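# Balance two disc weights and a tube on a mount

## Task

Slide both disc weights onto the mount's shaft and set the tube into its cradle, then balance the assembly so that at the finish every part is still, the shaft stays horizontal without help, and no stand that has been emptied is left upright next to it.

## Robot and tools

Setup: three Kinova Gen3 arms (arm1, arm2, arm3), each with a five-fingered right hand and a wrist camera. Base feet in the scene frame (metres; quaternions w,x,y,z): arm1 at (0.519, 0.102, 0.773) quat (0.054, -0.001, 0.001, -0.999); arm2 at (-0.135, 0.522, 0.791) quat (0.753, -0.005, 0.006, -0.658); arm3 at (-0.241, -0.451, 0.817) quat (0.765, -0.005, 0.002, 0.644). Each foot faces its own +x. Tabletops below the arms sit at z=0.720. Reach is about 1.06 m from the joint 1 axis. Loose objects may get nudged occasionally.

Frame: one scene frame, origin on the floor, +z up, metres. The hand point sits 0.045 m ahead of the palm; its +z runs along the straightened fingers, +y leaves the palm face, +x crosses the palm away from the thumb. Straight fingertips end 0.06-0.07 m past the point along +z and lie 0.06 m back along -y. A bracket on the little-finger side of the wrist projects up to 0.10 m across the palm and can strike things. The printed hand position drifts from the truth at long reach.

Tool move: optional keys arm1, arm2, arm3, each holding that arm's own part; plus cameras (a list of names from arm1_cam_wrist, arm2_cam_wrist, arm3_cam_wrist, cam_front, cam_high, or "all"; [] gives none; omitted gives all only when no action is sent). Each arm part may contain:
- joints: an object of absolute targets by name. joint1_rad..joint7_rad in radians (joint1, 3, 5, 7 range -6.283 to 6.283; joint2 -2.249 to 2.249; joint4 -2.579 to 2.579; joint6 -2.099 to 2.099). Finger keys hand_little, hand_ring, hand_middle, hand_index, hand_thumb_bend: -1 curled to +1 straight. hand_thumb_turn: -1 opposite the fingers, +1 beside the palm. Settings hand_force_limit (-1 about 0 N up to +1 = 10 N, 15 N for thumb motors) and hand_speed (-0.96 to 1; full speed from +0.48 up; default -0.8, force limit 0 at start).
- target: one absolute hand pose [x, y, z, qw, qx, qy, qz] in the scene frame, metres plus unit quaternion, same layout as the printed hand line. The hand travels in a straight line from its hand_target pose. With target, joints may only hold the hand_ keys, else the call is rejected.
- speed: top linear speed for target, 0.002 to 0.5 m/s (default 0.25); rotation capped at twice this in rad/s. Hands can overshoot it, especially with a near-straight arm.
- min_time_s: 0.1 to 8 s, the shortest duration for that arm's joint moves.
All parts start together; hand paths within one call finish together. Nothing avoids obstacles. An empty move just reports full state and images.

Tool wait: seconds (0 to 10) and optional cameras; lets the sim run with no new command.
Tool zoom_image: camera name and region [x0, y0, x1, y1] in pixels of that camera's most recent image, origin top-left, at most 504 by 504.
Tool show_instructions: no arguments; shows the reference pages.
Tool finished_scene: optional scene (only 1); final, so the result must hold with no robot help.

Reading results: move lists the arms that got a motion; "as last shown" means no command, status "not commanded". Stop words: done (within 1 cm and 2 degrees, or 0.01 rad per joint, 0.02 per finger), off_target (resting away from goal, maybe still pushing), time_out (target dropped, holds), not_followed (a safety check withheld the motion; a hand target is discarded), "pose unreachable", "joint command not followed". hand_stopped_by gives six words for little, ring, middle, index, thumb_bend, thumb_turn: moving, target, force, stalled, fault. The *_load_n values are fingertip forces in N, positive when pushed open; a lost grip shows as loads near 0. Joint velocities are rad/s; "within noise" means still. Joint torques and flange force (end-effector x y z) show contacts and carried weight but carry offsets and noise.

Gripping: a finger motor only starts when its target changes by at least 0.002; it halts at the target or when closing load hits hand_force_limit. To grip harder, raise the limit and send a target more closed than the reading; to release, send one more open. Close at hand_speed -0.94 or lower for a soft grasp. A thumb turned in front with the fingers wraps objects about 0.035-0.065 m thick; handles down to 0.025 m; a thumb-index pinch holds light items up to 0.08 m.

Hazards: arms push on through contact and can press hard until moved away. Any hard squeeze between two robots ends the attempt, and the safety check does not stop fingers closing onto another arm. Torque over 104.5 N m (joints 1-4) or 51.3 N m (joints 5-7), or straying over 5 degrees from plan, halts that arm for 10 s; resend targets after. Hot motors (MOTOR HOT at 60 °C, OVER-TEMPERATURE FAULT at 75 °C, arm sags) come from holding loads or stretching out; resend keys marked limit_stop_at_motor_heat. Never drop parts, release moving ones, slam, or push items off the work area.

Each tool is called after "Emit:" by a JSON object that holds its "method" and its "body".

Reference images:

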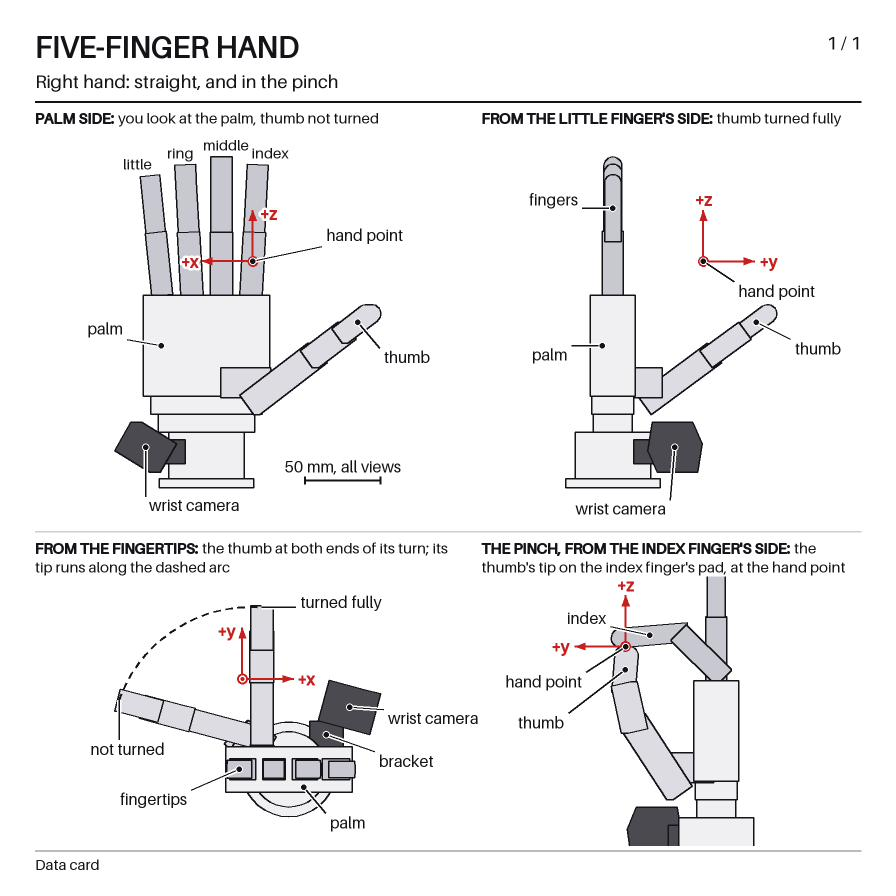

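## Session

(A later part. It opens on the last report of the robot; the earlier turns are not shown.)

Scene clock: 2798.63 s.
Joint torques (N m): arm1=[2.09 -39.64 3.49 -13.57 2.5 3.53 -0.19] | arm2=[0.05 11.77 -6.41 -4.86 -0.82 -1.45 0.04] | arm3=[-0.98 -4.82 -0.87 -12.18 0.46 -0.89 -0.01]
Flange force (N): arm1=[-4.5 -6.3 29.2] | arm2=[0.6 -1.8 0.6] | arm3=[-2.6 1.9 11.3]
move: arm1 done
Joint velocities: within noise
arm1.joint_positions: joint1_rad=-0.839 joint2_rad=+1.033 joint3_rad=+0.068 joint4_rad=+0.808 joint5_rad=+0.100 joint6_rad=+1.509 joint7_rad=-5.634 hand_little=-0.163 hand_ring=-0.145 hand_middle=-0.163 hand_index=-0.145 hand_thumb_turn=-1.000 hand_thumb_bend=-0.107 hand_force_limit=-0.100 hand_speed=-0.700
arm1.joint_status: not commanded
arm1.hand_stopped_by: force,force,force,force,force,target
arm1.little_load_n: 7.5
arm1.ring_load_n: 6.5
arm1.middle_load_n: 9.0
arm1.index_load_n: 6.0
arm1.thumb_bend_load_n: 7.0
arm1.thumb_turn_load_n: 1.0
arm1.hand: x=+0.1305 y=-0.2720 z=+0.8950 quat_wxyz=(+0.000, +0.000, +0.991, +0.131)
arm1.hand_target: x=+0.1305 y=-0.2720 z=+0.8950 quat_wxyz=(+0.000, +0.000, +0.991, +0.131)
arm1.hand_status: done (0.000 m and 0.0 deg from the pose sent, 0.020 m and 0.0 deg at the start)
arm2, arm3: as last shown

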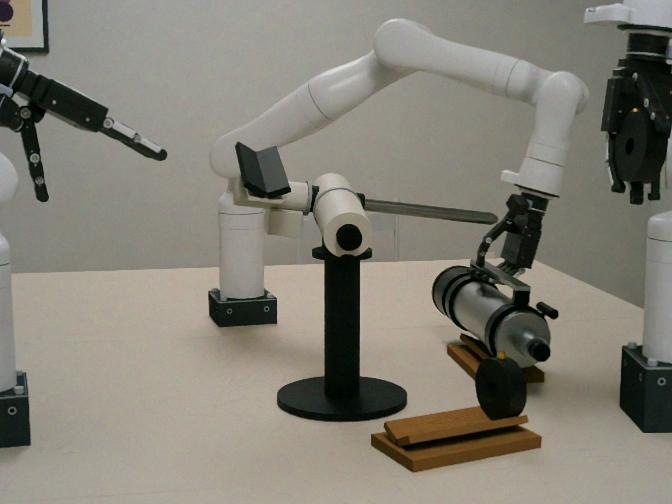

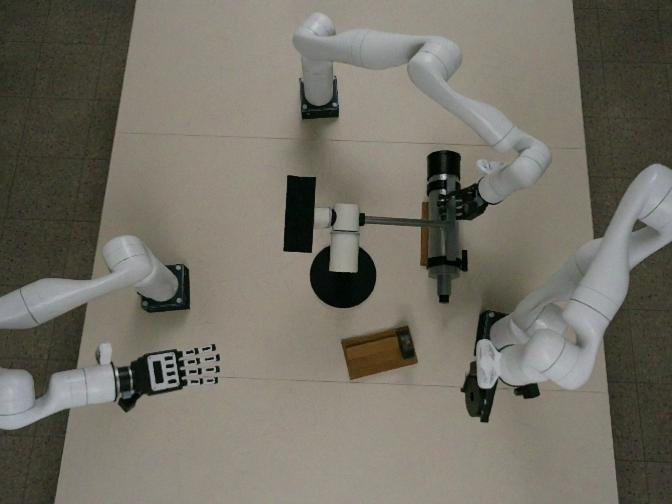

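Emit:
{"method": "move", "body": {"arm1": {"target": [0.1305, -0.271, 0.882, 0, 0, 0.9914, 0.1306], "speed": 0.02}}}

Emit:
{"method": "move", "body": {"arm1": {"joints": {"hand_thumb_bend": 0.5, "hand_speed": -0.7}}}}

Emit:
{"method": "move", "body": {"arm1": {"joints": {"hand_little": 0.0, "hand_ring": 0.0, "hand_middle": 0.0, "hand_index": 0.0, "hand_speed": -0.85}}, "cameras": ["cam_front", "cam_high", "arm1_cam_wrist"]}}

Emit:
{"method": "zoom_image", "body": {"camera": "cam_front", "region": [420, 230, 580, 400]}}

Emit:
{"method": "zoom_image", "body": {"camera": "cam_high", "region": [400, 140, 540, 320]}}

Scene clock: 2809.80 s.
Joint torques (N m): arm1=[3.61 -33.94 3.89 -11.16 2.61 2.7 -0.17] | arm2=[0 11.81 -6.38 -4.96 -0.8 -1.46 0] | arm3=[-0.92 -4.83 -0.94 -12.28 0.5 -0.81 -0.05]
Flange force (N): arm1=[-6.1 -5.8 19.0] | arm2=[0.2 -1.6 0.7] | arm3=[-2.8 1.7 11.8]
move: arm1 done
Joint velocities: within noise
arm1.joint_positions: joint1_rad=-0.839 joint2_rad=+1.043 joint3_rad=+0.067 joint4_rad=+0.831 joint5_rad=+0.100 joint6_rad=+1.478 joint7_rad=-5.638 hand_little=-0.163 hand_ring=-0.145 hand_middle=-0.163 hand_index=-0.145 hand_thumb_turn=-1.000 hand_thumb_bend=-0.107 hand_force_limit=-0.100 hand_speed=-0.700
arm1.joint_status: not commanded
arm1.hand_stopped_by: force,force,force,force,force,target
arm1.little_load_n: 6.0
arm1.ring_load_n: 5.0
arm1.middle_load_n: 7.0
arm1.index_load_n: 5.0
arm1.thumb_bend_load_n: 7.5
arm1.thumb_turn_load_n: 0.5
arm1.hand: x=+0.1305 y=-0.2710 z=+0.8820 quat_wxyz=(+0.000, +0.000, +0.991, +0.131)
arm1.hand_target: x=+0.1305 y=-0.2710 z=+0.8820 quat_wxyz=(+0.000, +0.000, +0.991, +0.131)
arm1.hand_status: done (0.000 m and 0.0 deg from the pose sent, 0.013 m and 0.0 deg at the start)
arm2, arm3: as last shown
arm3.thumb_bend_load_n: 12.5
pictures: none

Scene clock: 2811.70 s.
Joint torques (N m): arm1=[3.47 -34.92 3.9 -11.35 2.65 3.1 -0.1] | arm2=[0.01 11.77 -6.37 -4.94 -0.82 -1.43 -0.05] | arm3=[-0.98 -4.85 -0.87 -12.29 0.48 -0.89 -0.03]
Flange force (N): arm1=[-5.8 -6.4 20.9] | arm2=[0.3 -1.6 0.7] | arm3=[-2.6 1.8 11.6]
move: arm1 done
Joint velocities: within noise
arm1.joint_positions: joint1_rad=-0.839 joint2_rad=+1.043 joint3_rad=+0.067 joint4_rad=+0.831 joint5_rad=+0.100 joint6_rad=+1.478 joint7_rad=-5.638 hand_little=-0.163 hand_ring=-0.145 hand_middle=-0.163 hand_index=-0.145 hand_thumb_turn=-1.000 hand_thumb_bend=+0.500 hand_force_limit=-0.100 hand_speed=-0.700
arm1.joint_status: all done
arm1.hand_stopped_by: force,force,force,force,target,target
arm1.little_load_n: 5.5
arm1.ring_load_n: 4.5
arm1.middle_load_n: 7.0
arm1.index_load_n: 4.5
arm1.thumb_bend_load_n: 0.0
arm1.thumb_turn_load_n: 0.0
arm1.hand: x=+0.1305 y=-0.2710 z=+0.8820 quat_wxyz=(+0.000, +0.000, +0.991, +0.131)
arm1.hand_target: x=+0.1305 y=-0.2710 z=+0.8820 quat_wxyz=(+0.000, +0.000, +0.991, +0.131)
arm1.hand_status: not commanded
arm2, arm3: as last shown
arm3.thumb_bend_load_n: 12.0
pictures: none

Scene clock: 2812.57 s.
Joint torques (N m): arm1=[3.78 -25.19 2.46 -7.42 1.33 1.83 -0.06] | arm2=[0.12 11.71 -6.45 -4.89 -0.83 -1.43 0] | arm3=[-1.12 -4.82 -0.86 -12.22 0.51 -0.91 -0.1]
Flange force (N): arm1=[-5.4 -3.2 4.4] | arm2=[0.7 -1.8 0.9] | arm3=[-2.8 1.7 11.3]
move: arm1 done
Joint velocities: within noise
arm1.joint_positions: joint1_rad=-0.839 joint2_rad=+1.043 joint3_rad=+0.067 joint4_rad=+0.831 joint5_rad=+0.100 joint6_rad=+1.478 joint7_rad=-5.638 hand_little=+0.000 hand_ring=+0.000 hand_middle=+0.000 hand_index=+0.000 hand_thumb_turn=-1.000 hand_thumb_bend=+0.500 hand_force_limit=-0.100 hand_speed=-0.850
arm1.joint_status: all done
arm1.hand_stopped_by: target,target,target,target,target,target
arm1.little_load_n: 0.5
arm1.ring_load_n: 0.0
arm1.middle_load_n: 0.0
arm1.index_load_n: 1.5
arm1.thumb_bend_load_n: 0.0
arm1.thumb_turn_load_n: 0.0
arm1.hand: x=+0.1305 y=-0.2710 z=+0.8821 quat_wxyz=(+0.000, +0.000, +0.991, +0.131)
arm1.hand_target: x=+0.1305 y=-0.2710 z=+0.8820 quat_wxyz=(+0.000, +0.000, +0.991, +0.131)
arm1.hand_status: not commanded
arm2, arm3: as last shown
arm3.middle_load_n: 7.5
arm3.thumb_bend_load_n: 12.5
pictures: arm1_cam_wrist, cam_front, cam_high

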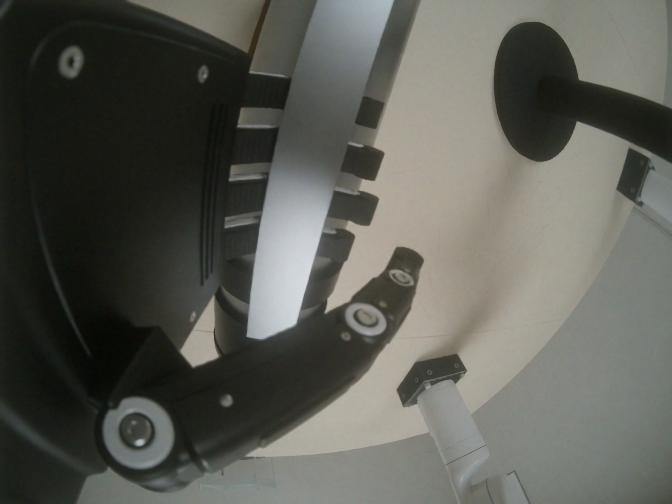

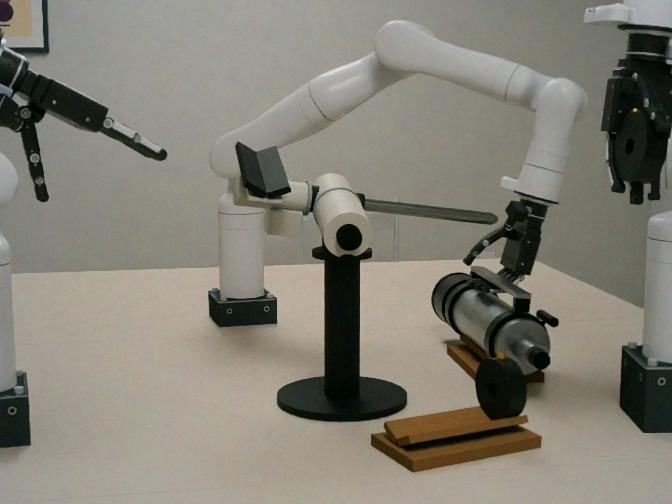

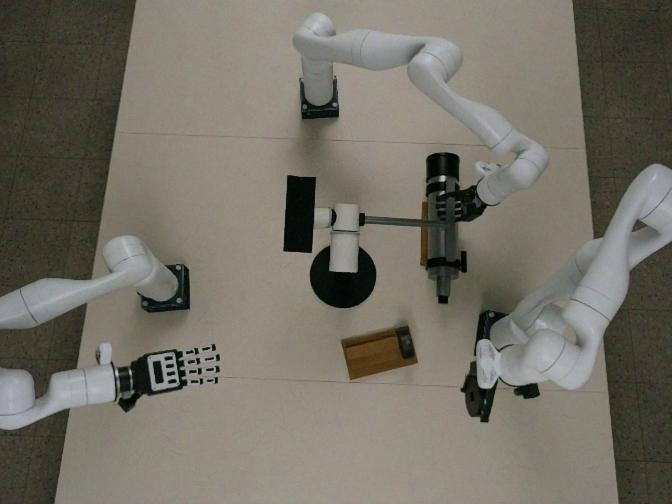

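Scaled by 2.965 from the camera's image (finer frame: 960x720).

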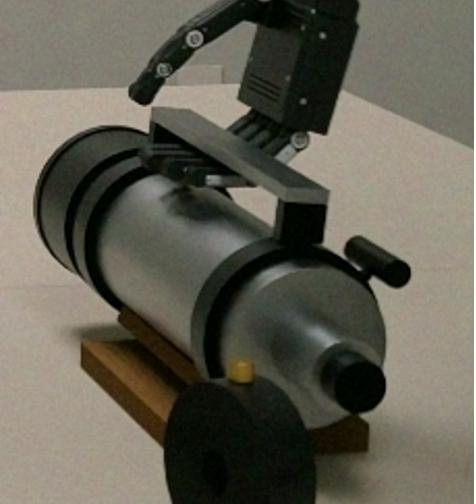

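Scaled by 2.800 from the camera's image (finer frame: 960x720).

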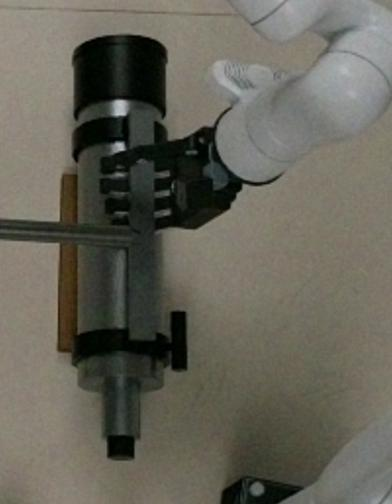

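Emit:
{"method": "move", "body": {"arm1": {"target": [0.1305, -0.28, 0.8810, 0, 0, 0.9914, 0.1306], "speed": 0.03}}}

Emit:
{"method": "move", "body": {"arm1": {"target": [0.1305, -0.332, 0.8810, 0, 0, 0.9914, 0.1306], "speed": 0.05}, "cameras": ["cam_front", "cam_high"]}}

Emit:
{"method": "zoom_image", "body": {"camera": "cam_front", "region": [420, 230, 580, 400]}}

Emit:
{"method": "zoom_image", "body": {"camera": "cam_high", "region": [400, 140, 540, 320]}}

Scene clock: 2821.97 s.
Joint torques (N m): arm1=[2.48 -24.79 1.33 -7.67 0.65 1.31 -0.11] | arm2=[0.06 11.71 -6.36 -4.94 -0.81 -1.42 -0.02] | arm3=[-0.96 -4.8 -0.81 -12.27 0.49 -0.86 -0.08]
Flange force (N): arm1=[-4.6 -0.3 3.4] | arm2=[0.3 -1.9 0.8] | arm3=[-2.5 1.8 11.6]
move: arm1 done
Joint velocities: within noise
arm1.joint_positions: joint1_rad=-0.845 joint2_rad=+1.066 joint3_rad=+0.067 joint4_rad=+0.783 joint5_rad=+0.098 joint6_rad=+1.503 joint7_rad=-5.643 hand_little=+0.000 hand_ring=+0.000 hand_middle=+0.000 hand_index=+0.000 hand_thumb_turn=-1.000 hand_thumb_bend=+0.500 hand_force_limit=-0.100 hand_speed=-0.850
arm1.joint_status: not commanded
arm1.hand_stopped_by: target,target,target,target,target,target
arm1.little_load_n: 0.5
arm1.ring_load_n: 0.0
arm1.middle_load_n: 0.0
arm1.index_load_n: 1.5
arm1.thumb_bend_load_n: 0.0
arm1.thumb_turn_load_n: 0.0
arm1.hand: x=+0.1305 y=-0.2800 z=+0.8810 quat_wxyz=(+0.000, +0.000, +0.991, +0.131)
arm1.hand_target: x=+0.1305 y=-0.2800 z=+0.8810 quat_wxyz=(+0.000, +0.000, +0.991, +0.131)
arm1.hand_status: done (0.000 m and 0.0 deg from the pose sent, 0.009 m and 0.0 deg at the start)
arm2.joint_positions: joint1_rad=-0.445 joint2_rad=-1.375 joint3_rad=+0.874 joint4_rad=+2.022 joint5_rad=+0.438 joint6_rad=+1.150 joint7_rad=+0.571 hand_little=+1.000 hand_ring=+1.000 hand_middle=+1.000 hand_index=+1.000 hand_thumb_turn=-1.000 hand_thumb_bend=+1.000 hand_force_limit=+0.300 hand_speed=-0.300
arm2.joint_status: not commanded
arm2.hand_stopped_by: target,target,target,target,target,target
arm2.little_load_n: 0.0
arm2.ring_load_n: 0.0
arm2.middle_load_n: 0.0
arm2.index_load_n: 0.0
arm2.thumb_bend_load_n: 0.0
arm2.thumb_turn_load_n: 0.0
arm2.hand: x=-0.3600 y=+0.3600 z=+1.1000 quat_wxyz=(-0.072, +0.119, -0.849, +0.510)
arm2.hand_target: x=-0.3600 y=+0.3600 z=+1.1000 quat_wxyz=(-0.072, +0.119, -0.849, +0.510)
arm2.hand_status: not commanded
arm3: as last shown
arm3.middle_load_n: 7.0
pictures: none

Scene clock: 2823.63 s.
Joint torques (N m): arm1=[2.14 -25.5 0.87 -8.18 0.36 0.57 -0.19] | arm2=[0.08 11.76 -6.37 -4.9 -0.81 -1.45 -0.08] | arm3=[-1.01 -4.75 -0.83 -12.29 0.51 -0.86 -0.06]
Flange force (N): arm1=no reading | arm2=[0.6 -1.7 0.6] | arm3=[-2.4 1.6 11.6]
move: arm1 done
Joint velocities: within noise
arm1.joint_positions: joint1_rad=-0.879 joint2_rad=+1.241 joint3_rad=+0.071 joint4_rad=+0.389 joint5_rad=+0.081 joint6_rad=+1.727 joint7_rad=-5.664 hand_little=+0.000 hand_ring=+0.000 hand_middle=+0.000 hand_index=+0.000 hand_thumb_turn=-1.000 hand_thumb_bend=+0.500 hand_force_limit=-0.100 hand_speed=-0.850
arm1.joint_status: not commanded
arm1.hand_stopped_by: target,target,target,target,target,target
arm1.little_load_n: 0.0
arm1.ring_load_n: 0.0
arm1.middle_load_n: 0.0
arm1.index_load_n: 0.5
arm1.thumb_bend_load_n: 0.0
arm1.thumb_turn_load_n: 0.0
arm1.hand: x=+0.1305 y=-0.3320 z=+0.8810 quat_wxyz=(+0.000, +0.000, +0.991, +0.131)
arm1.hand_target: x=+0.1305 y=-0.3320 z=+0.8810 quat_wxyz=(+0.000, +0.000, +0.991, +0.131)
arm1.hand_status: done (0.000 m and 0.0 deg from the pose sent, 0.052 m and 0.0 deg at the start)
arm2: as last shown
arm3.joint_positions: joint1_rad=-1.156 joint2_rad=-0.386 joint3_rad=-0.024 joint4_rad=+2.126 joint5_rad=+0.092 joint6_rad=+1.335 joint7_rad=-2.595 hand_little=+1.000 hand_ring=+1.000 hand_middle=+0.353 hand_index=+0.341 hand_thumb_turn=-1.000 hand_thumb_bend=+0.906 hand_force_limit=+0.550 hand_speed=-0.880
arm3.joint_status: not commanded
arm3.hand_stopped_by: target,target,force,force,force,target
arm3.little_load_n: 0.0
arm3.ring_load_n: 0.0
arm3.middle_load_n: 7.0
arm3.index_load_n: 8.0
arm3.thumb_bend_load_n: 12.0
arm3.thumb_turn_load_n: 0.0
arm3.hand: x=-0.4200 y=-0.2800 z=+1.1200 quat_wxyz=(-0.039, +0.706, -0.706, -0.039)
arm3.hand_target: x=-0.4200 y=-0.2800 z=+1.1200 quat_wxyz=(-0.039, +0.706, -0.706, -0.039)
arm3.hand_status: not commanded

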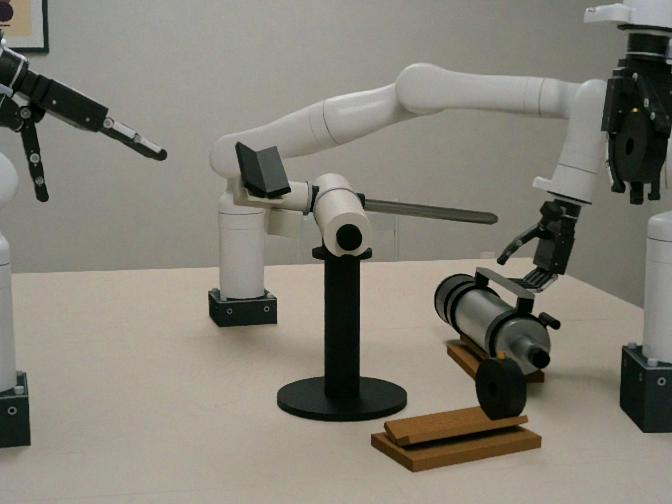

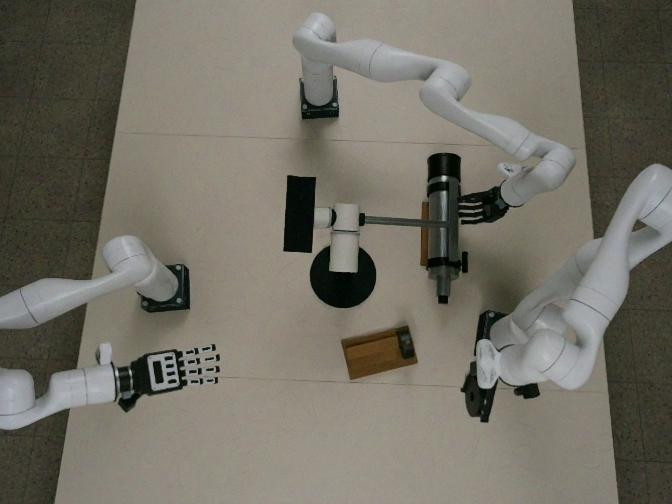

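Scaled by 2.965 from the camera's image (finer frame: 960x720).

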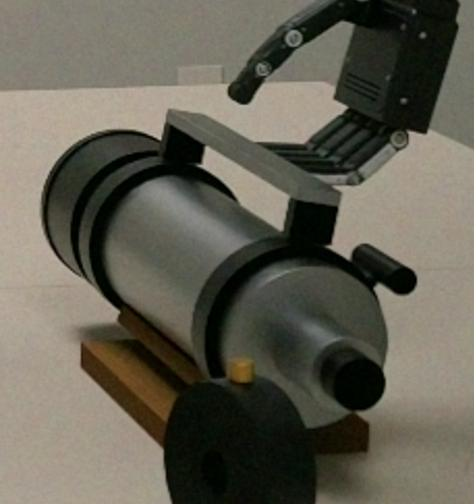

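Scaled by 2.800 from the camera's image (finer frame: 960x720).

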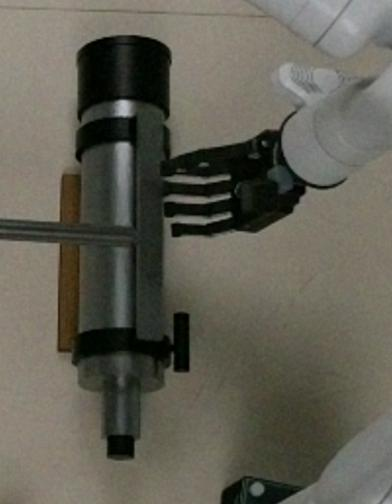

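Emit:
{"method": "move", "body": {"arm1": {"target": [0.16, -0.335, 0.96, 0, 0, 0.9914, 0.1306], "speed": 0.12}, "arm2": {"target": [-0.36, 0.16, 1.15, -0.072, 0.119, -0.849, 0.510], "speed": 0.2}}}

Emit:
{"method": "move", "body": {"arm1": {"joints": {"joint1_rad": -0.7, "joint2_rad": 0.3, "joint3_rad": 0, "joint4_rad": 1.7, "joint5_rad": 0, "joint6_rad": 1.14, "joint7_rad": -5.5}, "min_time_s": 4}, "cameras": ["arm2_cam_wrist", "cam_front", "cam_high"]}}

Scene clock: 2954.80 s.
Joint torques (N m): arm1=[2.08 -24.89 0.81 -8.16 0.35 0.56 -0.18] | arm2=[0.2 10.74 -7.37 -6.03 -0.31 -1.61 -0.03] | arm3=[-0.9 -4.86 -0.89 -12.31 0.51 -0.9 -0.02]
Flange force (N): arm1=no reading | arm2=[-0.1 -1.2 1.3] | arm3=[-2.6 1.8 11.6]
move: arm1 done; arm2 done
Joint velocities: within noise
arm1.joint_positions: joint1_rad=-0.915 joint2_rad=+1.151 joint3_rad=+0.074 joint4_rad=+0.340 joint5_rad=+0.077 joint6_rad=+1.870 joint7_rad=-5.682 hand_little=+0.000 hand_ring=+0.000 hand_middle=+0.000 hand_index=+0.000 hand_thumb_turn=-1.000 hand_thumb_bend=+0.500 hand_force_limit=-0.100 hand_speed=-0.850
arm1.joint_status: not commanded
arm1.hand_stopped_by: target,target,target,target,target,target
arm1.little_load_n: 0.0
arm1.ring_load_n: 0.0
arm1.middle_load_n: 0.0
arm1.index_load_n: 0.0
arm1.thumb_bend_load_n: 0.0
arm1.thumb_turn_load_n: 0.0
arm1.hand: x=+0.1600 y=-0.3350 z=+0.9601 quat_wxyz=(+0.000, +0.000, +0.991, +0.130)
arm1.hand_target: x=+0.1600 y=-0.3350 z=+0.9600 quat_wxyz=(+0.000, +0.000, +0.991, +0.131)
arm1.hand_status: done (0.000 m and 0.0 deg from the pose sent, 0.084 m and 0.0 deg at the start)
arm2.joint_positions: joint1_rad=-0.892 joint2_rad=-1.072 joint3_rad=+1.060 joint4_rad=+1.882 joint5_rad=+0.548 joint6_rad=+0.803 joint7_rad=+0.387 hand_little=+1.000 hand_ring=+1.000 hand_middle=+1.000 hand_index=+1.000 hand_thumb_turn=-1.000 hand_thumb_bend=+1.000 hand_force_limit=+0.300 hand_speed=-0.300
arm2.joint_status: not commanded
arm2.hand_stopped_by: target,target,target,target,target,target
arm2.little_load_n: 0.0
arm2.ring_load_n: 0.0
arm2.middle_load_n: 0.0
arm2.index_load_n: 0.0
arm2.thumb_bend_load_n: 0.0
arm2.thumb_turn_load_n: 0.0
arm2.hand: x=-0.3600 y=+0.1600 z=+1.1500 quat_wxyz=(-0.072, +0.119, -0.849, +0.510)
arm2.hand_target: x=-0.3600 y=+0.1600 z=+1.1500 quat_wxyz=(-0.072, +0.119, -0.849, +0.510)
arm2.hand_status: done (0.000 m and 0.0 deg from the pose sent, 0.206 m and 0.0 deg at the start)
arm3: as last shown
pictures: none

Scene clock: 2959.13 s.
Joint torques (N m): arm1=[2.07 -13.35 0.09 -8 0.03 0.04 -0.19] | arm2=[0.22 10.73 -7.39 -6.07 -0.35 -1.62 -0.01] | arm3=[-0.93 -4.84 -0.81 -12.25 0.41 -0.82 -0.05]
Flange force (N): arm1=[-3.2 -1.8 2.0] | arm2=[-0.2 -1.1 1.4] | arm3=[-2.6 1.9 11.7]
move: arm1 done
Joint velocities: within noise
arm1.joint_positions: joint1_rad=-0.700 joint2_rad=+0.300 joint3_rad=+0.000 joint4_rad=+1.700 joint5_rad=+0.000 joint6_rad=+1.140 joint7_rad=-5.500 hand_little=+0.000 hand_ring=+0.000 hand_middle=+0.000 hand_index=+0.000 hand_thumb_turn=-1.000 hand_thumb_bend=+0.500 hand_force_limit=-0.100 hand_speed=-0.850
arm1.joint_status: all done
arm1.hand_stopped_by: target,target,target,target,target,target
arm1.little_load_n: 0.0
arm1.ring_load_n: 0.0
arm1.middle_load_n: 0.5
arm1.index_load_n: 0.0
arm1.thumb_bend_load_n: 0.0
arm1.thumb_turn_load_n: 0.5
arm1.hand: x=+0.2473 y=-0.1171 z=+1.0069 quat_wxyz=(-0.002, -0.010, +1.000, +0.000)
arm1.hand_target: x=+0.2473 y=-0.1171 z=+1.0069 quat_wxyz=(-0.002, -0.010, +1.000, +0.000)
arm1.hand_status: not commanded
arm2, arm3: as last shown
arm2.ring_load_n: -0.5

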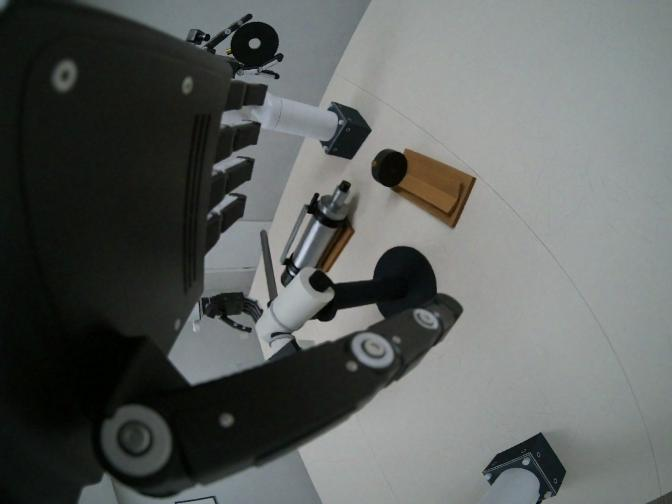

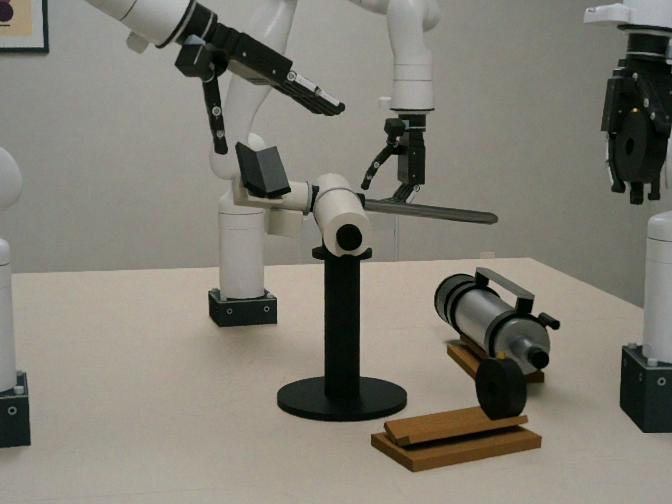

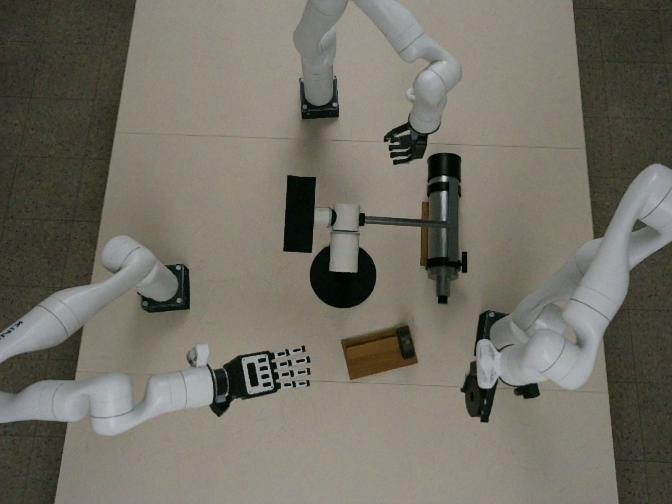

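Emit:
{"method": "move", "body": {"arm2": {"target": [-0.32, 0.149, 1.12, 0.5575, -0.435, 0.435, -0.5574], "speed": 0.35}, "cameras": ["arm2_cam_wrist", "cam_front", "cam_high"]}}

Scene clock: 2989.90 s.
Joint torques (N m): arm1=[2.04 -13.33 0.07 -8.03 0.05 0.02 -0.2] | arm2=[0.46 20.87 -6.52 2.83 -1.78 -0.68 -0.03] | arm3=[-0.93 -4.9 -0.94 -12.21 0.47 -0.79 -0.04]
Flange force (N): arm1=[-3.2 -1.7 2.0] | arm2=[2.2 -1.8 -1.0] | arm3=[-3.0 2.0 11.8]
move: arm2 done
Joint velocities: within noise
arm1, arm3: as last shown
arm1.little_load_n: 0.5
arm1.middle_load_n: 0.0
arm1.thumb_turn_load_n: 0.0
arm2.joint_positions: joint1_rad=-1.731 joint2_rad=-1.758 joint3_rad=+0.996 joint4_rad=+0.975 joint5_rad=+0.089 joint6_rad=+1.882 joint7_rad=+1.101 hand_little=+1.000 hand_ring=+1.000 hand_middle=+1.000 hand_index=+1.000 hand_thumb_turn=-1.000 hand_thumb_bend=+1.000 hand_force_limit=+0.300 hand_speed=-0.300
arm2.joint_status: not commanded
arm2.hand_stopped_by: target,target,target,target,target,target
arm2.little_load_n: 0.0
arm2.ring_load_n: 0.0
arm2.middle_load_n: 0.0
arm2.index_load_n: 0.0
arm2.thumb_bend_load_n: 0.0
arm2.thumb_turn_load_n: 0.0
arm2.hand: x=-0.3200 y=+0.1490 z=+1.1200 quat_wxyz=(-0.558, +0.435, -0.435, +0.557)
arm2.hand_target: x=-0.3200 y=+0.1490 z=+1.1200 quat_wxyz=(-0.558, +0.435, -0.435, +0.557)
arm2.hand_status: done (0.000 m and 0.0 deg from the pose sent, 0.051 m and 83.6 deg at the start)
arm3.ring_load_n: -0.5
arm3.thumb_bend_load_n: 12.5
arm3.thumb_turn_load_n: 0.5

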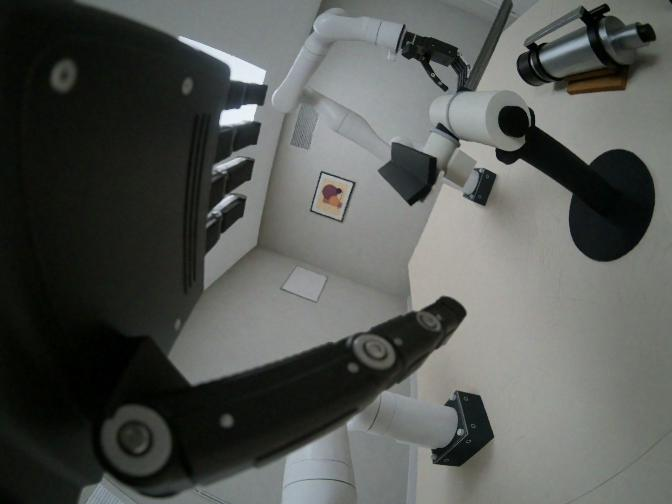

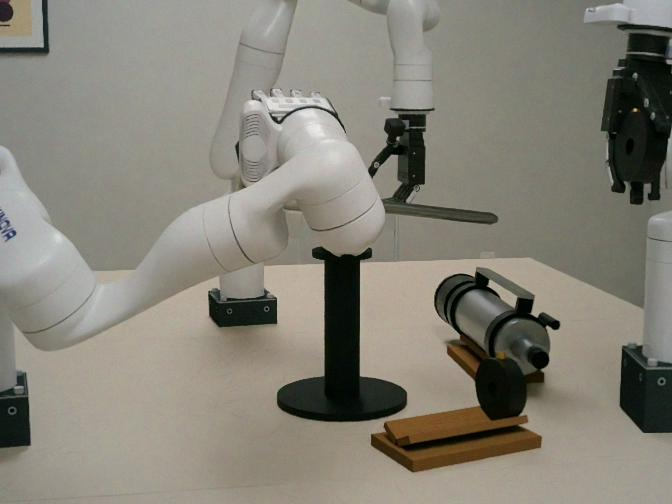

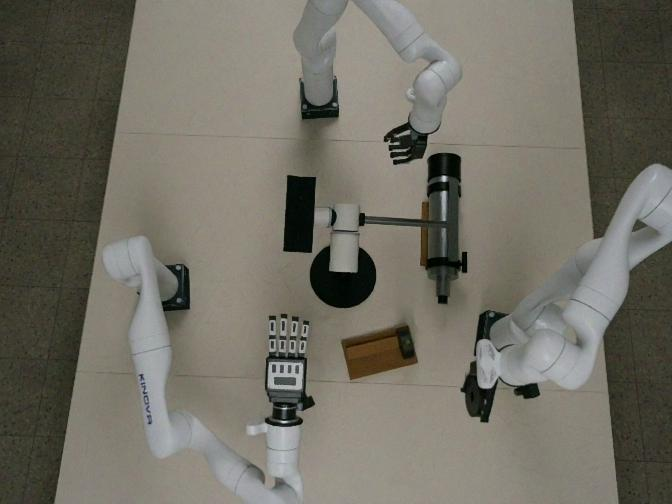

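Emit:
{"method": "move", "body": {"arm2": {"target": [-0.12, 0.149, 1.05, 0.5575, -0.435, 0.435, -0.5574], "speed": 0.15}}}

Emit:
{"method": "move", "body": {"arm2": {"target": [-0.10, 0.149, 1.012, 0.5575, -0.435, 0.435, -0.5574], "speed": 0.08}, "cameras": ["arm2_cam_wrist", "cam_front", "cam_high"]}}

Emit:
{"method": "zoom_image", "body": {"camera": "cam_high", "region": [250, 140, 400, 290]}}

Emit:
{"method": "zoom_image", "body": {"camera": "cam_front", "region": [200, 80, 400, 280]}}

Scene clock: 3004.13 s.
Joint torques (N m): arm1=[2.01 -13.36 0.08 -7.99 0.03 0.01 -0.2] | arm2=[0.37 15.33 -7.57 2.77 -1.93 -0.57 0.01] | arm3=[-0.95 -4.83 -0.81 -12.31 0.52 -0.88 0.04]
Flange force (N): arm1=[-3.0 -1.8 1.9] | arm2=[2.0 -1.4 0.0] | arm3=[-2.1 2.0 11.7]
move: arm2 done
Joint velocities: within noise
arm1, arm3: as last shown
arm1.little_load_n: 0.0
arm1.middle_load_n: 0.5
arm2.joint_positions: joint1_rad=-1.725 joint2_rad=-2.002 joint3_rad=+1.106 joint4_rad=+1.638 joint5_rad=+0.271 joint6_rad=+1.329 joint7_rad=+1.163 hand_little=+1.000 hand_ring=+1.000 hand_middle=+1.000 hand_index=+1.000 hand_thumb_turn=-1.000 hand_thumb_bend=+1.000 hand_force_limit=+0.300 hand_speed=-0.300
arm2.joint_status: not commanded
arm2.hand_stopped_by: target,target,target,target,target,target
arm2.little_load_n: 0.0
arm2.ring_load_n: 0.0
arm2.middle_load_n: 0.0
arm2.index_load_n: 0.0
arm2.thumb_bend_load_n: 0.0
arm2.thumb_turn_load_n: 0.0
arm2.hand: x=-0.1200 y=+0.1490 z=+1.0500 quat_wxyz=(-0.558, +0.435, -0.435, +0.557)
arm2.hand_target: x=-0.1200 y=+0.1490 z=+1.0500 quat_wxyz=(-0.558, +0.435, -0.435, +0.557)
arm2.hand_status: done (0.000 m and 0.0 deg from the pose sent, 0.212 m and 0.0 deg at the start)
arm3.ring_load_n: 0.0
arm3.thumb_bend_load_n: 12.0
arm3.thumb_turn_load_n: 0.0
pictures: none

Scene clock: 3005.20 s.
Joint torques (N m): arm1=[2.05 -13.3 0.08 -8 0.02 0.01 -0.21] | arm2=[0.35 14.66 -7.27 3.33 -1.93 -0.46 -0.02] | arm3=[-0.94 -4.86 -0.86 -12.24 0.46 -0.87 -0.03]
Flange force (N): arm1=[-3.2 -1.7 1.9] | arm2=[1.9 -1.4 0.0] | arm3=[-2.6 1.9 11.5]
move: arm2 done
Joint velocities: within noise
arm1, arm3: as last shown
arm1.ring_load_n: 0.5
arm1.middle_load_n: 0.0
arm2.joint_positions: joint1_rad=-1.727 joint2_rad=-2.073 joint3_rad=+1.155 joint4_rad=+1.667 joint5_rad=+0.329 joint6_rad=+1.316 joint7_rad=+1.207 hand_little=+1.000 hand_ring=+1.000 hand_middle=+1.000 hand_index=+1.000 hand_thumb_turn=-1.000 hand_thumb_bend=+1.000 hand_force_limit=+0.300 hand_speed=-0.300
arm2.joint_status: not commanded
arm2.hand_stopped_by: target,target,target,target,target,target
arm2.little_load_n: 0.0
arm2.ring_load_n: 0.0
arm2.middle_load_n: 0.0
arm2.index_load_n: -0.5
arm2.thumb_bend_load_n: 0.0
arm2.thumb_turn_load_n: 0.0
arm2.hand: x=-0.1000 y=+0.1490 z=+1.0120 quat_wxyz=(-0.558, +0.435, -0.435, +0.557)
arm2.hand_target: x=-0.1000 y=+0.1490 z=+1.0120 quat_wxyz=(-0.558, +0.435, -0.435, +0.557)
arm2.hand_status: done (0.000 m and 0.0 deg from the pose sent, 0.043 m and 0.0 deg at the start)

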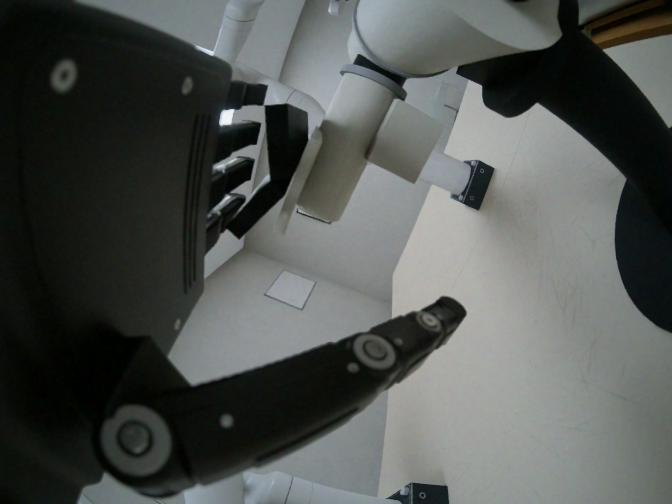

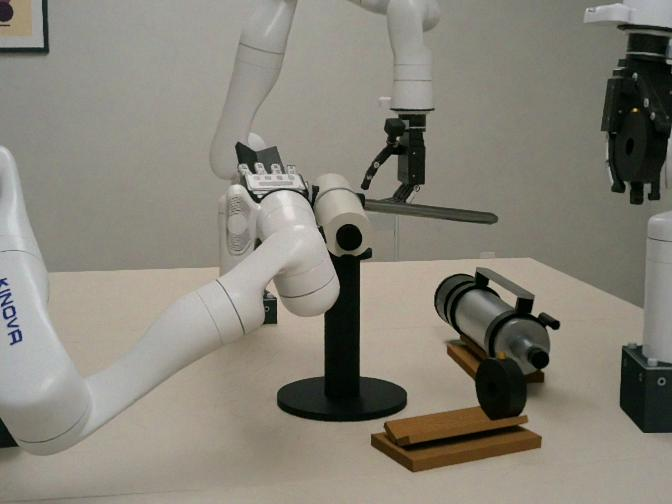

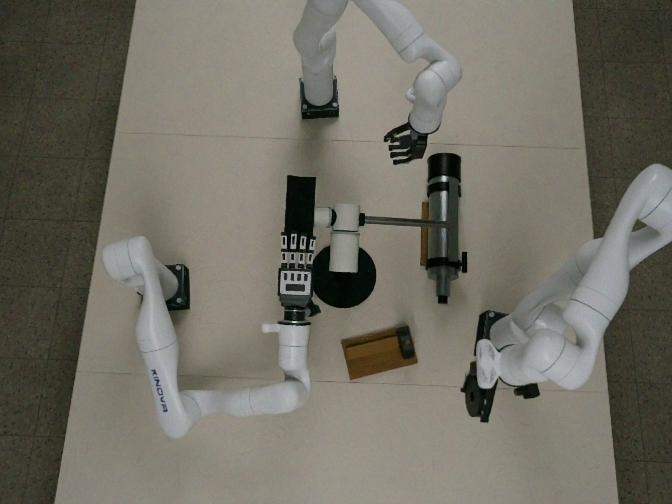

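Scaled by 3.360 from the camera's image (finer frame: 960x720).

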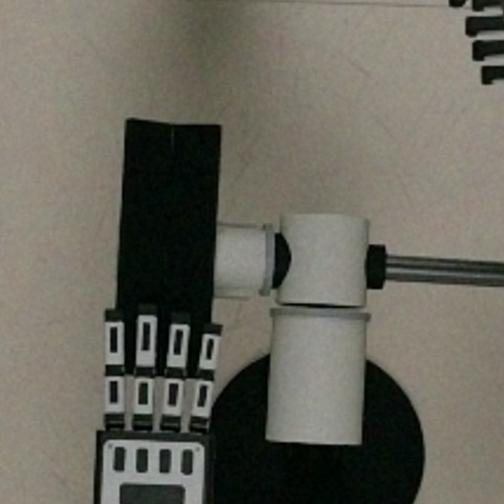

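Scaled by 2.520 from the camera's image (finer frame: 960x720).

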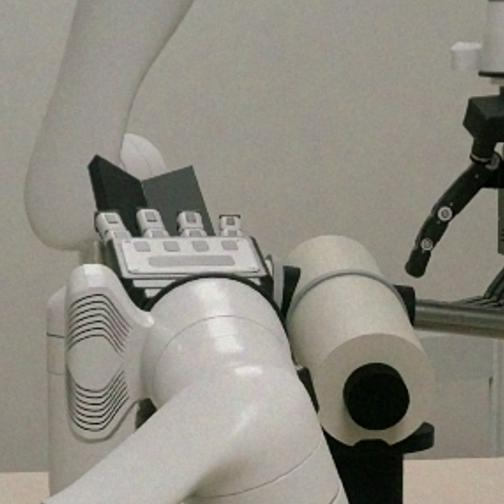

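Emit:
{"method": "move", "body": {"arm2": {"target": [-0.097, 0.146, 1.001, 0.5575, -0.435, 0.435, -0.5574], "speed": 0.04}, "cameras": ["cam_front"]}}

Emit:
{"method": "zoom_image", "body": {"camera": "cam_front", "region": [450, 190, 530, 250]}}

Emit:
{"method": "move", "body": {"arm2": {"target": [-0.097, 0.146, 0.997, 0.5575, -0.435, 0.435, -0.5574], "speed": 0.02}, "cameras": ["cam_front", "arm2_cam_wrist"]}}

Emit:
{"method": "zoom_image", "body": {"camera": "cam_front", "region": [450, 190, 530, 250]}}

Scene clock: 3019.80 s.
Joint torques (N m): arm1=[2.07 -13.32 0.1 -7.97 0.03 0.03 -0.21] | arm2=[0.31 14.47 -6.93 3.47 -1.51 -0.37 0.03] | arm3=[-1.01 -4.81 -0.92 -12.27 0.48 -0.88 -0.04]
Flange force (N): arm1=[-3.2 -1.8 1.9] | arm2=[1.9 -2.5 0.0] | arm3=[-2.8 1.6 11.6]
move: arm2 done
Joint velocities: within noise
arm1, arm3: as last shown
arm1.ring_load_n: 0.0
arm2.joint_positions: joint1_rad=-1.732 joint2_rad=-2.089 joint3_rad=+1.167 joint4_rad=+1.657 joint5_rad=+0.343 joint6_rad=+1.323 joint7_rad=+1.223 hand_little=+1.000 hand_ring=+1.000 hand_middle=+1.000 hand_index=+1.000 hand_thumb_turn=-1.000 hand_thumb_bend=+1.000 hand_force_limit=+0.300 hand_speed=-0.300
arm2.joint_status: not commanded
arm2.hand_stopped_by: target,target,target,target,target,target
arm2.little_load_n: 0.0
arm2.ring_load_n: 0.0
arm2.middle_load_n: 0.0
arm2.index_load_n: 0.0
arm2.thumb_bend_load_n: 0.0
arm2.thumb_turn_load_n: 0.0
arm2.hand: x=-0.0970 y=+0.1460 z=+1.0010 quat_wxyz=(-0.558, +0.435, -0.435, +0.557)
arm2.hand_target: x=-0.0970 y=+0.1460 z=+1.0010 quat_wxyz=(-0.558, +0.435, -0.435, +0.557)
arm2.hand_status: done (0.000 m and 0.0 deg from the pose sent, 0.012 m and 0.0 deg at the start)
arm3.middle_load_n: 7.5
arm3.thumb_bend_load_n: 12.5

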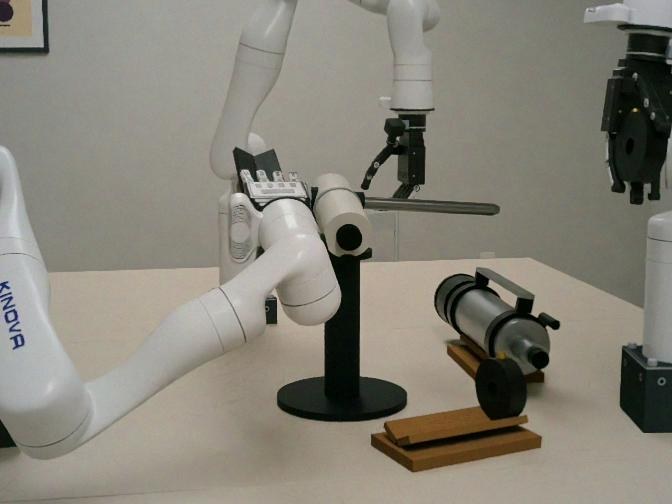

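Scaled by 6.300 from the camera's image (finer frame: 960x720).

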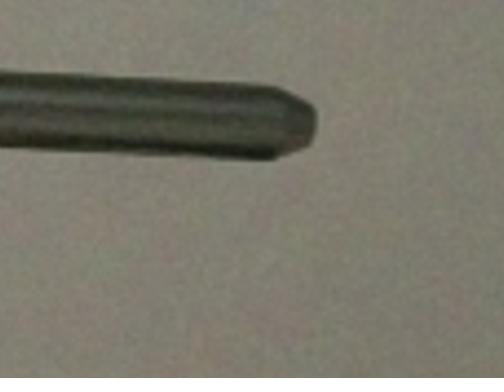

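Scene clock: 3020.77 s.
Joint torques (N m): arm1=[2.03 -13.35 0.04 -8.02 0.03 0.03 -0.23] | arm2=[0.31 14.47 -6.74 3.46 -1.28 -0.29 0.03] | arm3=[-1.01 -4.87 -0.94 -12.27 0.44 -0.86 -0.07]
Flange force (N): arm1=[-3.1 -1.6 2.0] | arm2=[1.8 -3.0 0.2] | arm3=[-3.0 1.6 11.7]
move: arm2 done
Joint velocities: within noise
arm1, arm3: as last shown
arm1.little_load_n: 0.5
arm2.joint_positions: joint1_rad=-1.731 joint2_rad=-2.096 joint3_rad=+1.171 joint4_rad=+1.654 joint5_rad=+0.347 joint6_rad=+1.328 joint7_rad=+1.228 hand_little=+1.000 hand_ring=+1.000 hand_middle=+1.000 hand_index=+1.000 hand_thumb_turn=-1.000 hand_thumb_bend=+1.000 hand_force_limit=+0.300 hand_speed=-0.300
arm2.joint_status: not commanded
arm2.hand_stopped_by: target,target,target,target,target,target
arm2.little_load_n: 0.0
arm2.ring_load_n: -0.5
arm2.middle_load_n: 0.0
arm2.index_load_n: 0.0
arm2.thumb_bend_load_n: 0.0
arm2.thumb_turn_load_n: 0.0
arm2.hand: x=-0.0970 y=+0.1460 z=+0.9970 quat_wxyz=(-0.558, +0.435, -0.435, +0.557)
arm2.hand_target: x=-0.0970 y=+0.1460 z=+0.9970 quat_wxyz=(-0.558, +0.435, -0.435, +0.557)
arm2.hand_status: done (0.000 m and 0.0 deg from the pose sent, 0.004 m and 0.0 deg at the start)
arm3.middle_load_n: 7.0
arm3.index_load_n: 7.5
arm3.thumb_bend_load_n: 12.0
pictures: arm2_cam_wrist, cam_front

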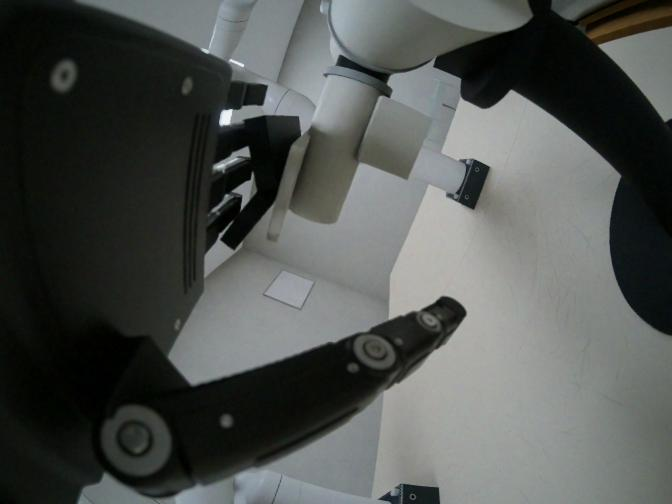

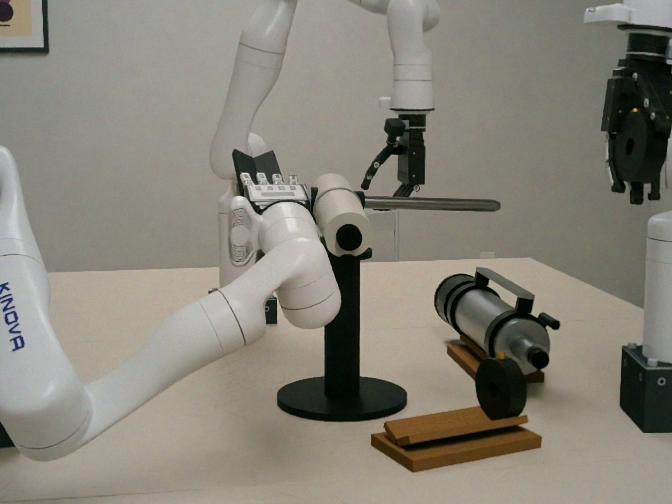

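Scaled by 6.300 from the camera's image (finer frame: 960x720).

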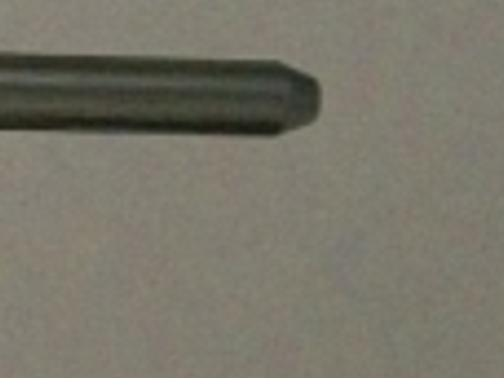

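Emit:
{"method": "move", "body": {"arm2": {"target": [-0.097, 0.146, 1.0115, 0.5575, -0.435, 0.435, -0.5574], "speed": 0.03}}}

Emit:
{"method": "wait", "body": {"seconds": 2, "cameras": ["cam_front"]}}

Emit:
{"method": "zoom_image", "body": {"camera": "cam_front", "region": [450, 190, 530, 250]}}

Scene clock: 3048.70 s.
Joint torques (N m): arm1=[2 -13.32 0.11 -8.02 0.06 0.04 -0.21] | arm2=[0.42 14.7 -7.34 3.34 -1.95 -0.46 -0.01] | arm3=[-0.98 -4.79 -0.9 -12.28 0.48 -0.85 -0.07]
Flange force (N): arm1=[-3.2 -1.6 2.0] | arm2=[2.0 -1.3 0.1] | arm3=[-2.7 1.6 11.7]
move: arm2 done
Joint velocities: within noise
arm1: as last shown
arm1.little_load_n: 0.0
arm1.ring_load_n: 0.5
arm2.joint_positions: joint1_rad=-1.736 joint2_rad=-2.073 joint3_rad=+1.156 joint4_rad=+1.664 joint5_rad=+0.331 joint6_rad=+1.310 joint7_rad=+1.210 hand_little=+1.000 hand_ring=+1.000 hand_middle=+1.000 hand_index=+1.000 hand_thumb_turn=-1.000 hand_thumb_bend=+1.000 hand_force_limit=+0.300 hand_speed=-0.300
arm2.joint_status: not commanded
arm2.hand_stopped_by: target,target,target,target,target,target
arm2.little_load_n: 0.0
arm2.ring_load_n: 0.0
arm2.middle_load_n: 0.0
arm2.index_load_n: 0.0
arm2.thumb_bend_load_n: 0.0
arm2.thumb_turn_load_n: 0.0
arm2.hand: x=-0.0970 y=+0.1460 z=+1.0115 quat_wxyz=(-0.558, +0.435, -0.435, +0.557)
arm2.hand_target: x=-0.0970 y=+0.1460 z=+1.0115 quat_wxyz=(-0.558, +0.435, -0.435, +0.557)
arm2.hand_status: done (0.000 m and 0.0 deg from the pose sent, 0.014 m and 0.0 deg at the start)
arm3.joint_positions: joint1_rad=-1.156 joint2_rad=-0.386 joint3_rad=-0.024 joint4_rad=+2.126 joint5_rad=+0.092 joint6_rad=+1.335 joint7_rad=-2.595 hand_little=+1.000 hand_ring=+1.000 hand_middle=+0.353 hand_index=+0.341 hand_thumb_turn=-1.000 hand_thumb_bend=+0.906 hand_force_limit=+0.550 hand_speed=-0.880
arm3.joint_status: not commanded
arm3.hand_stopped_by: target,target,force,force,force,target
arm3.little_load_n: 0.0
arm3.ring_load_n: 0.0
arm3.middle_load_n: 7.5
arm3.index_load_n: 7.5
arm3.thumb_bend_load_n: 12.0
arm3.thumb_turn_load_n: 0.0
arm3.hand: x=-0.4200 y=-0.2800 z=+1.1200 quat_wxyz=(-0.039, +0.706, -0.706, -0.039)
arm3.hand_target: x=-0.4200 y=-0.2800 z=+1.1200 quat_wxyz=(-0.039, +0.706, -0.706, -0.039)
arm3.hand_status: not commanded
pictures: none

Scene clock: 3050.70 s.
Joint torques (N m): arm1=[2.01 -13.36 0.08 -8.01 0.04 0.01 -0.2] | arm2=[0.34 14.6 -7.35 3.34 -1.95 -0.45 -0.03] | arm3=[-0.98 -4.82 -0.92 -12.2 0.48 -0.85 0.01]
Flange force (N): arm1=[-3.1 -1.7 2.0] | arm2=[1.9 -1.4 0.1] | arm3=[-2.7 1.9 11.5]
Joint velocities: within noise
arm1.joint_positions: joint1_rad=-0.700 joint2_rad=+0.300 joint3_rad=+0.000 joint4_rad=+1.700 joint5_rad=+0.000 joint6_rad=+1.140 joint7_rad=-5.500 hand_little=+0.000 hand_ring=+0.000 hand_middle=+0.000 hand_index=+0.000 hand_thumb_turn=-1.000 hand_thumb_bend=+0.500 hand_force_limit=-0.100 hand_speed=-0.850
arm1.joint_status: not commanded
arm1.hand_stopped_by: target,target,target,target,target,target
arm1.little_load_n: 0.0
arm1.ring_load_n: 0.0
arm1.middle_load_n: 0.0
arm1.index_load_n: 0.0
arm1.thumb_bend_load_n: 0.0
arm1.thumb_turn_load_n: 0.0
arm1.hand: x=+0.2473 y=-0.1171 z=+1.0069 quat_wxyz=(-0.002, -0.010, +1.000, +0.000)
arm1.hand_target: x=+0.2473 y=-0.1171 z=+1.0069 quat_wxyz=(-0.002, -0.010, +1.000, +0.000)
arm1.hand_status: not commanded
arm2.joint_positions: joint1_rad=-1.736 joint2_rad=-2.073 joint3_rad=+1.156 joint4_rad=+1.664 joint5_rad=+0.331 joint6_rad=+1.310 joint7_rad=+1.210 hand_little=+1.000 hand_ring=+1.000 hand_middle=+1.000 hand_index=+1.000 hand_thumb_turn=-1.000 hand_thumb_bend=+1.000 hand_force_limit=+0.300 hand_speed=-0.300
arm2.joint_status: not commanded
arm2.hand_stopped_by: target,target,target,target,target,target
arm2.little_load_n: 0.0
arm2.ring_load_n: 0.0
arm2.middle_load_n: 0.0
arm2.index_load_n: 0.0
arm2.thumb_bend_load_n: 0.0
arm2.thumb_turn_load_n: 0.0
arm2.hand: x=-0.0970 y=+0.1460 z=+1.0115 quat_wxyz=(-0.558, +0.435, -0.435, +0.557)
arm2.hand_target: x=-0.0970 y=+0.1460 z=+1.0115 quat_wxyz=(-0.558, +0.435, -0.435, +0.557)
arm2.hand_status: done (0.000 m and 0.0 deg from the pose sent, 0.014 m and 0.0 deg at the start)
arm3.joint_positions: joint1_rad=-1.156 joint2_rad=-0.386 joint3_rad=-0.024 joint4_rad=+2.126 joint5_rad=+0.092 joint6_rad=+1.335 joint7_rad=-2.595 hand_little=+1.000 hand_ring=+1.000 hand_middle=+0.353 hand_index=+0.341 hand_thumb_turn=-1.000 hand_thumb_bend=+0.906 hand_force_limit=+0.550 hand_speed=-0.880
arm3.joint_status: not commanded
arm3.hand_stopped_by: target,target,force,force,force,target
arm3.little_load_n: 0.0
arm3.ring_load_n: 0.0
arm3.middle_load_n: 7.5
arm3.index_load_n: 8.0
arm3.thumb_bend_load_n: 12.5
arm3.thumb_turn_load_n: 0.0
arm3.hand: x=-0.4200 y=-0.2800 z=+1.1200 quat_wxyz=(-0.039, +0.706, -0.706, -0.039)
arm3.hand_target: x=-0.4200 y=-0.2800 z=+1.1200 quat_wxyz=(-0.039, +0.706, -0.706, -0.039)
arm3.hand_status: not commanded
wait: 2.00 s; at rest by 0.27 s

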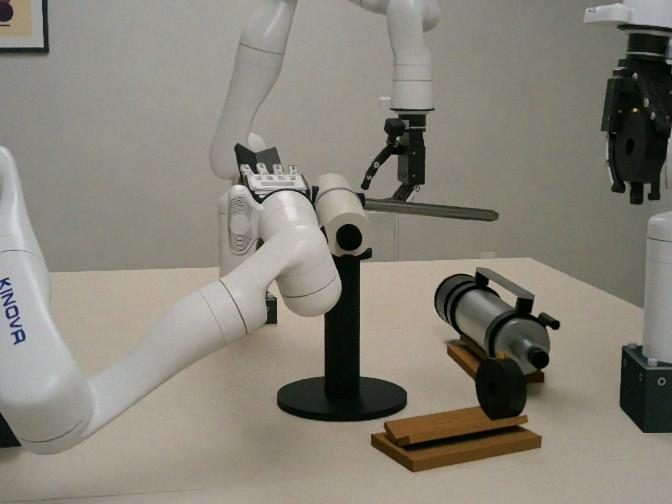

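Scaled by 6.300 from the camera's image (finer frame: 960x720).

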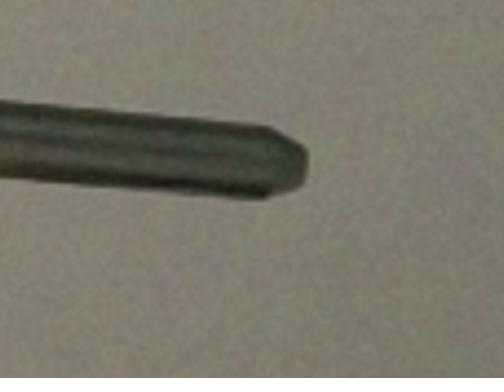

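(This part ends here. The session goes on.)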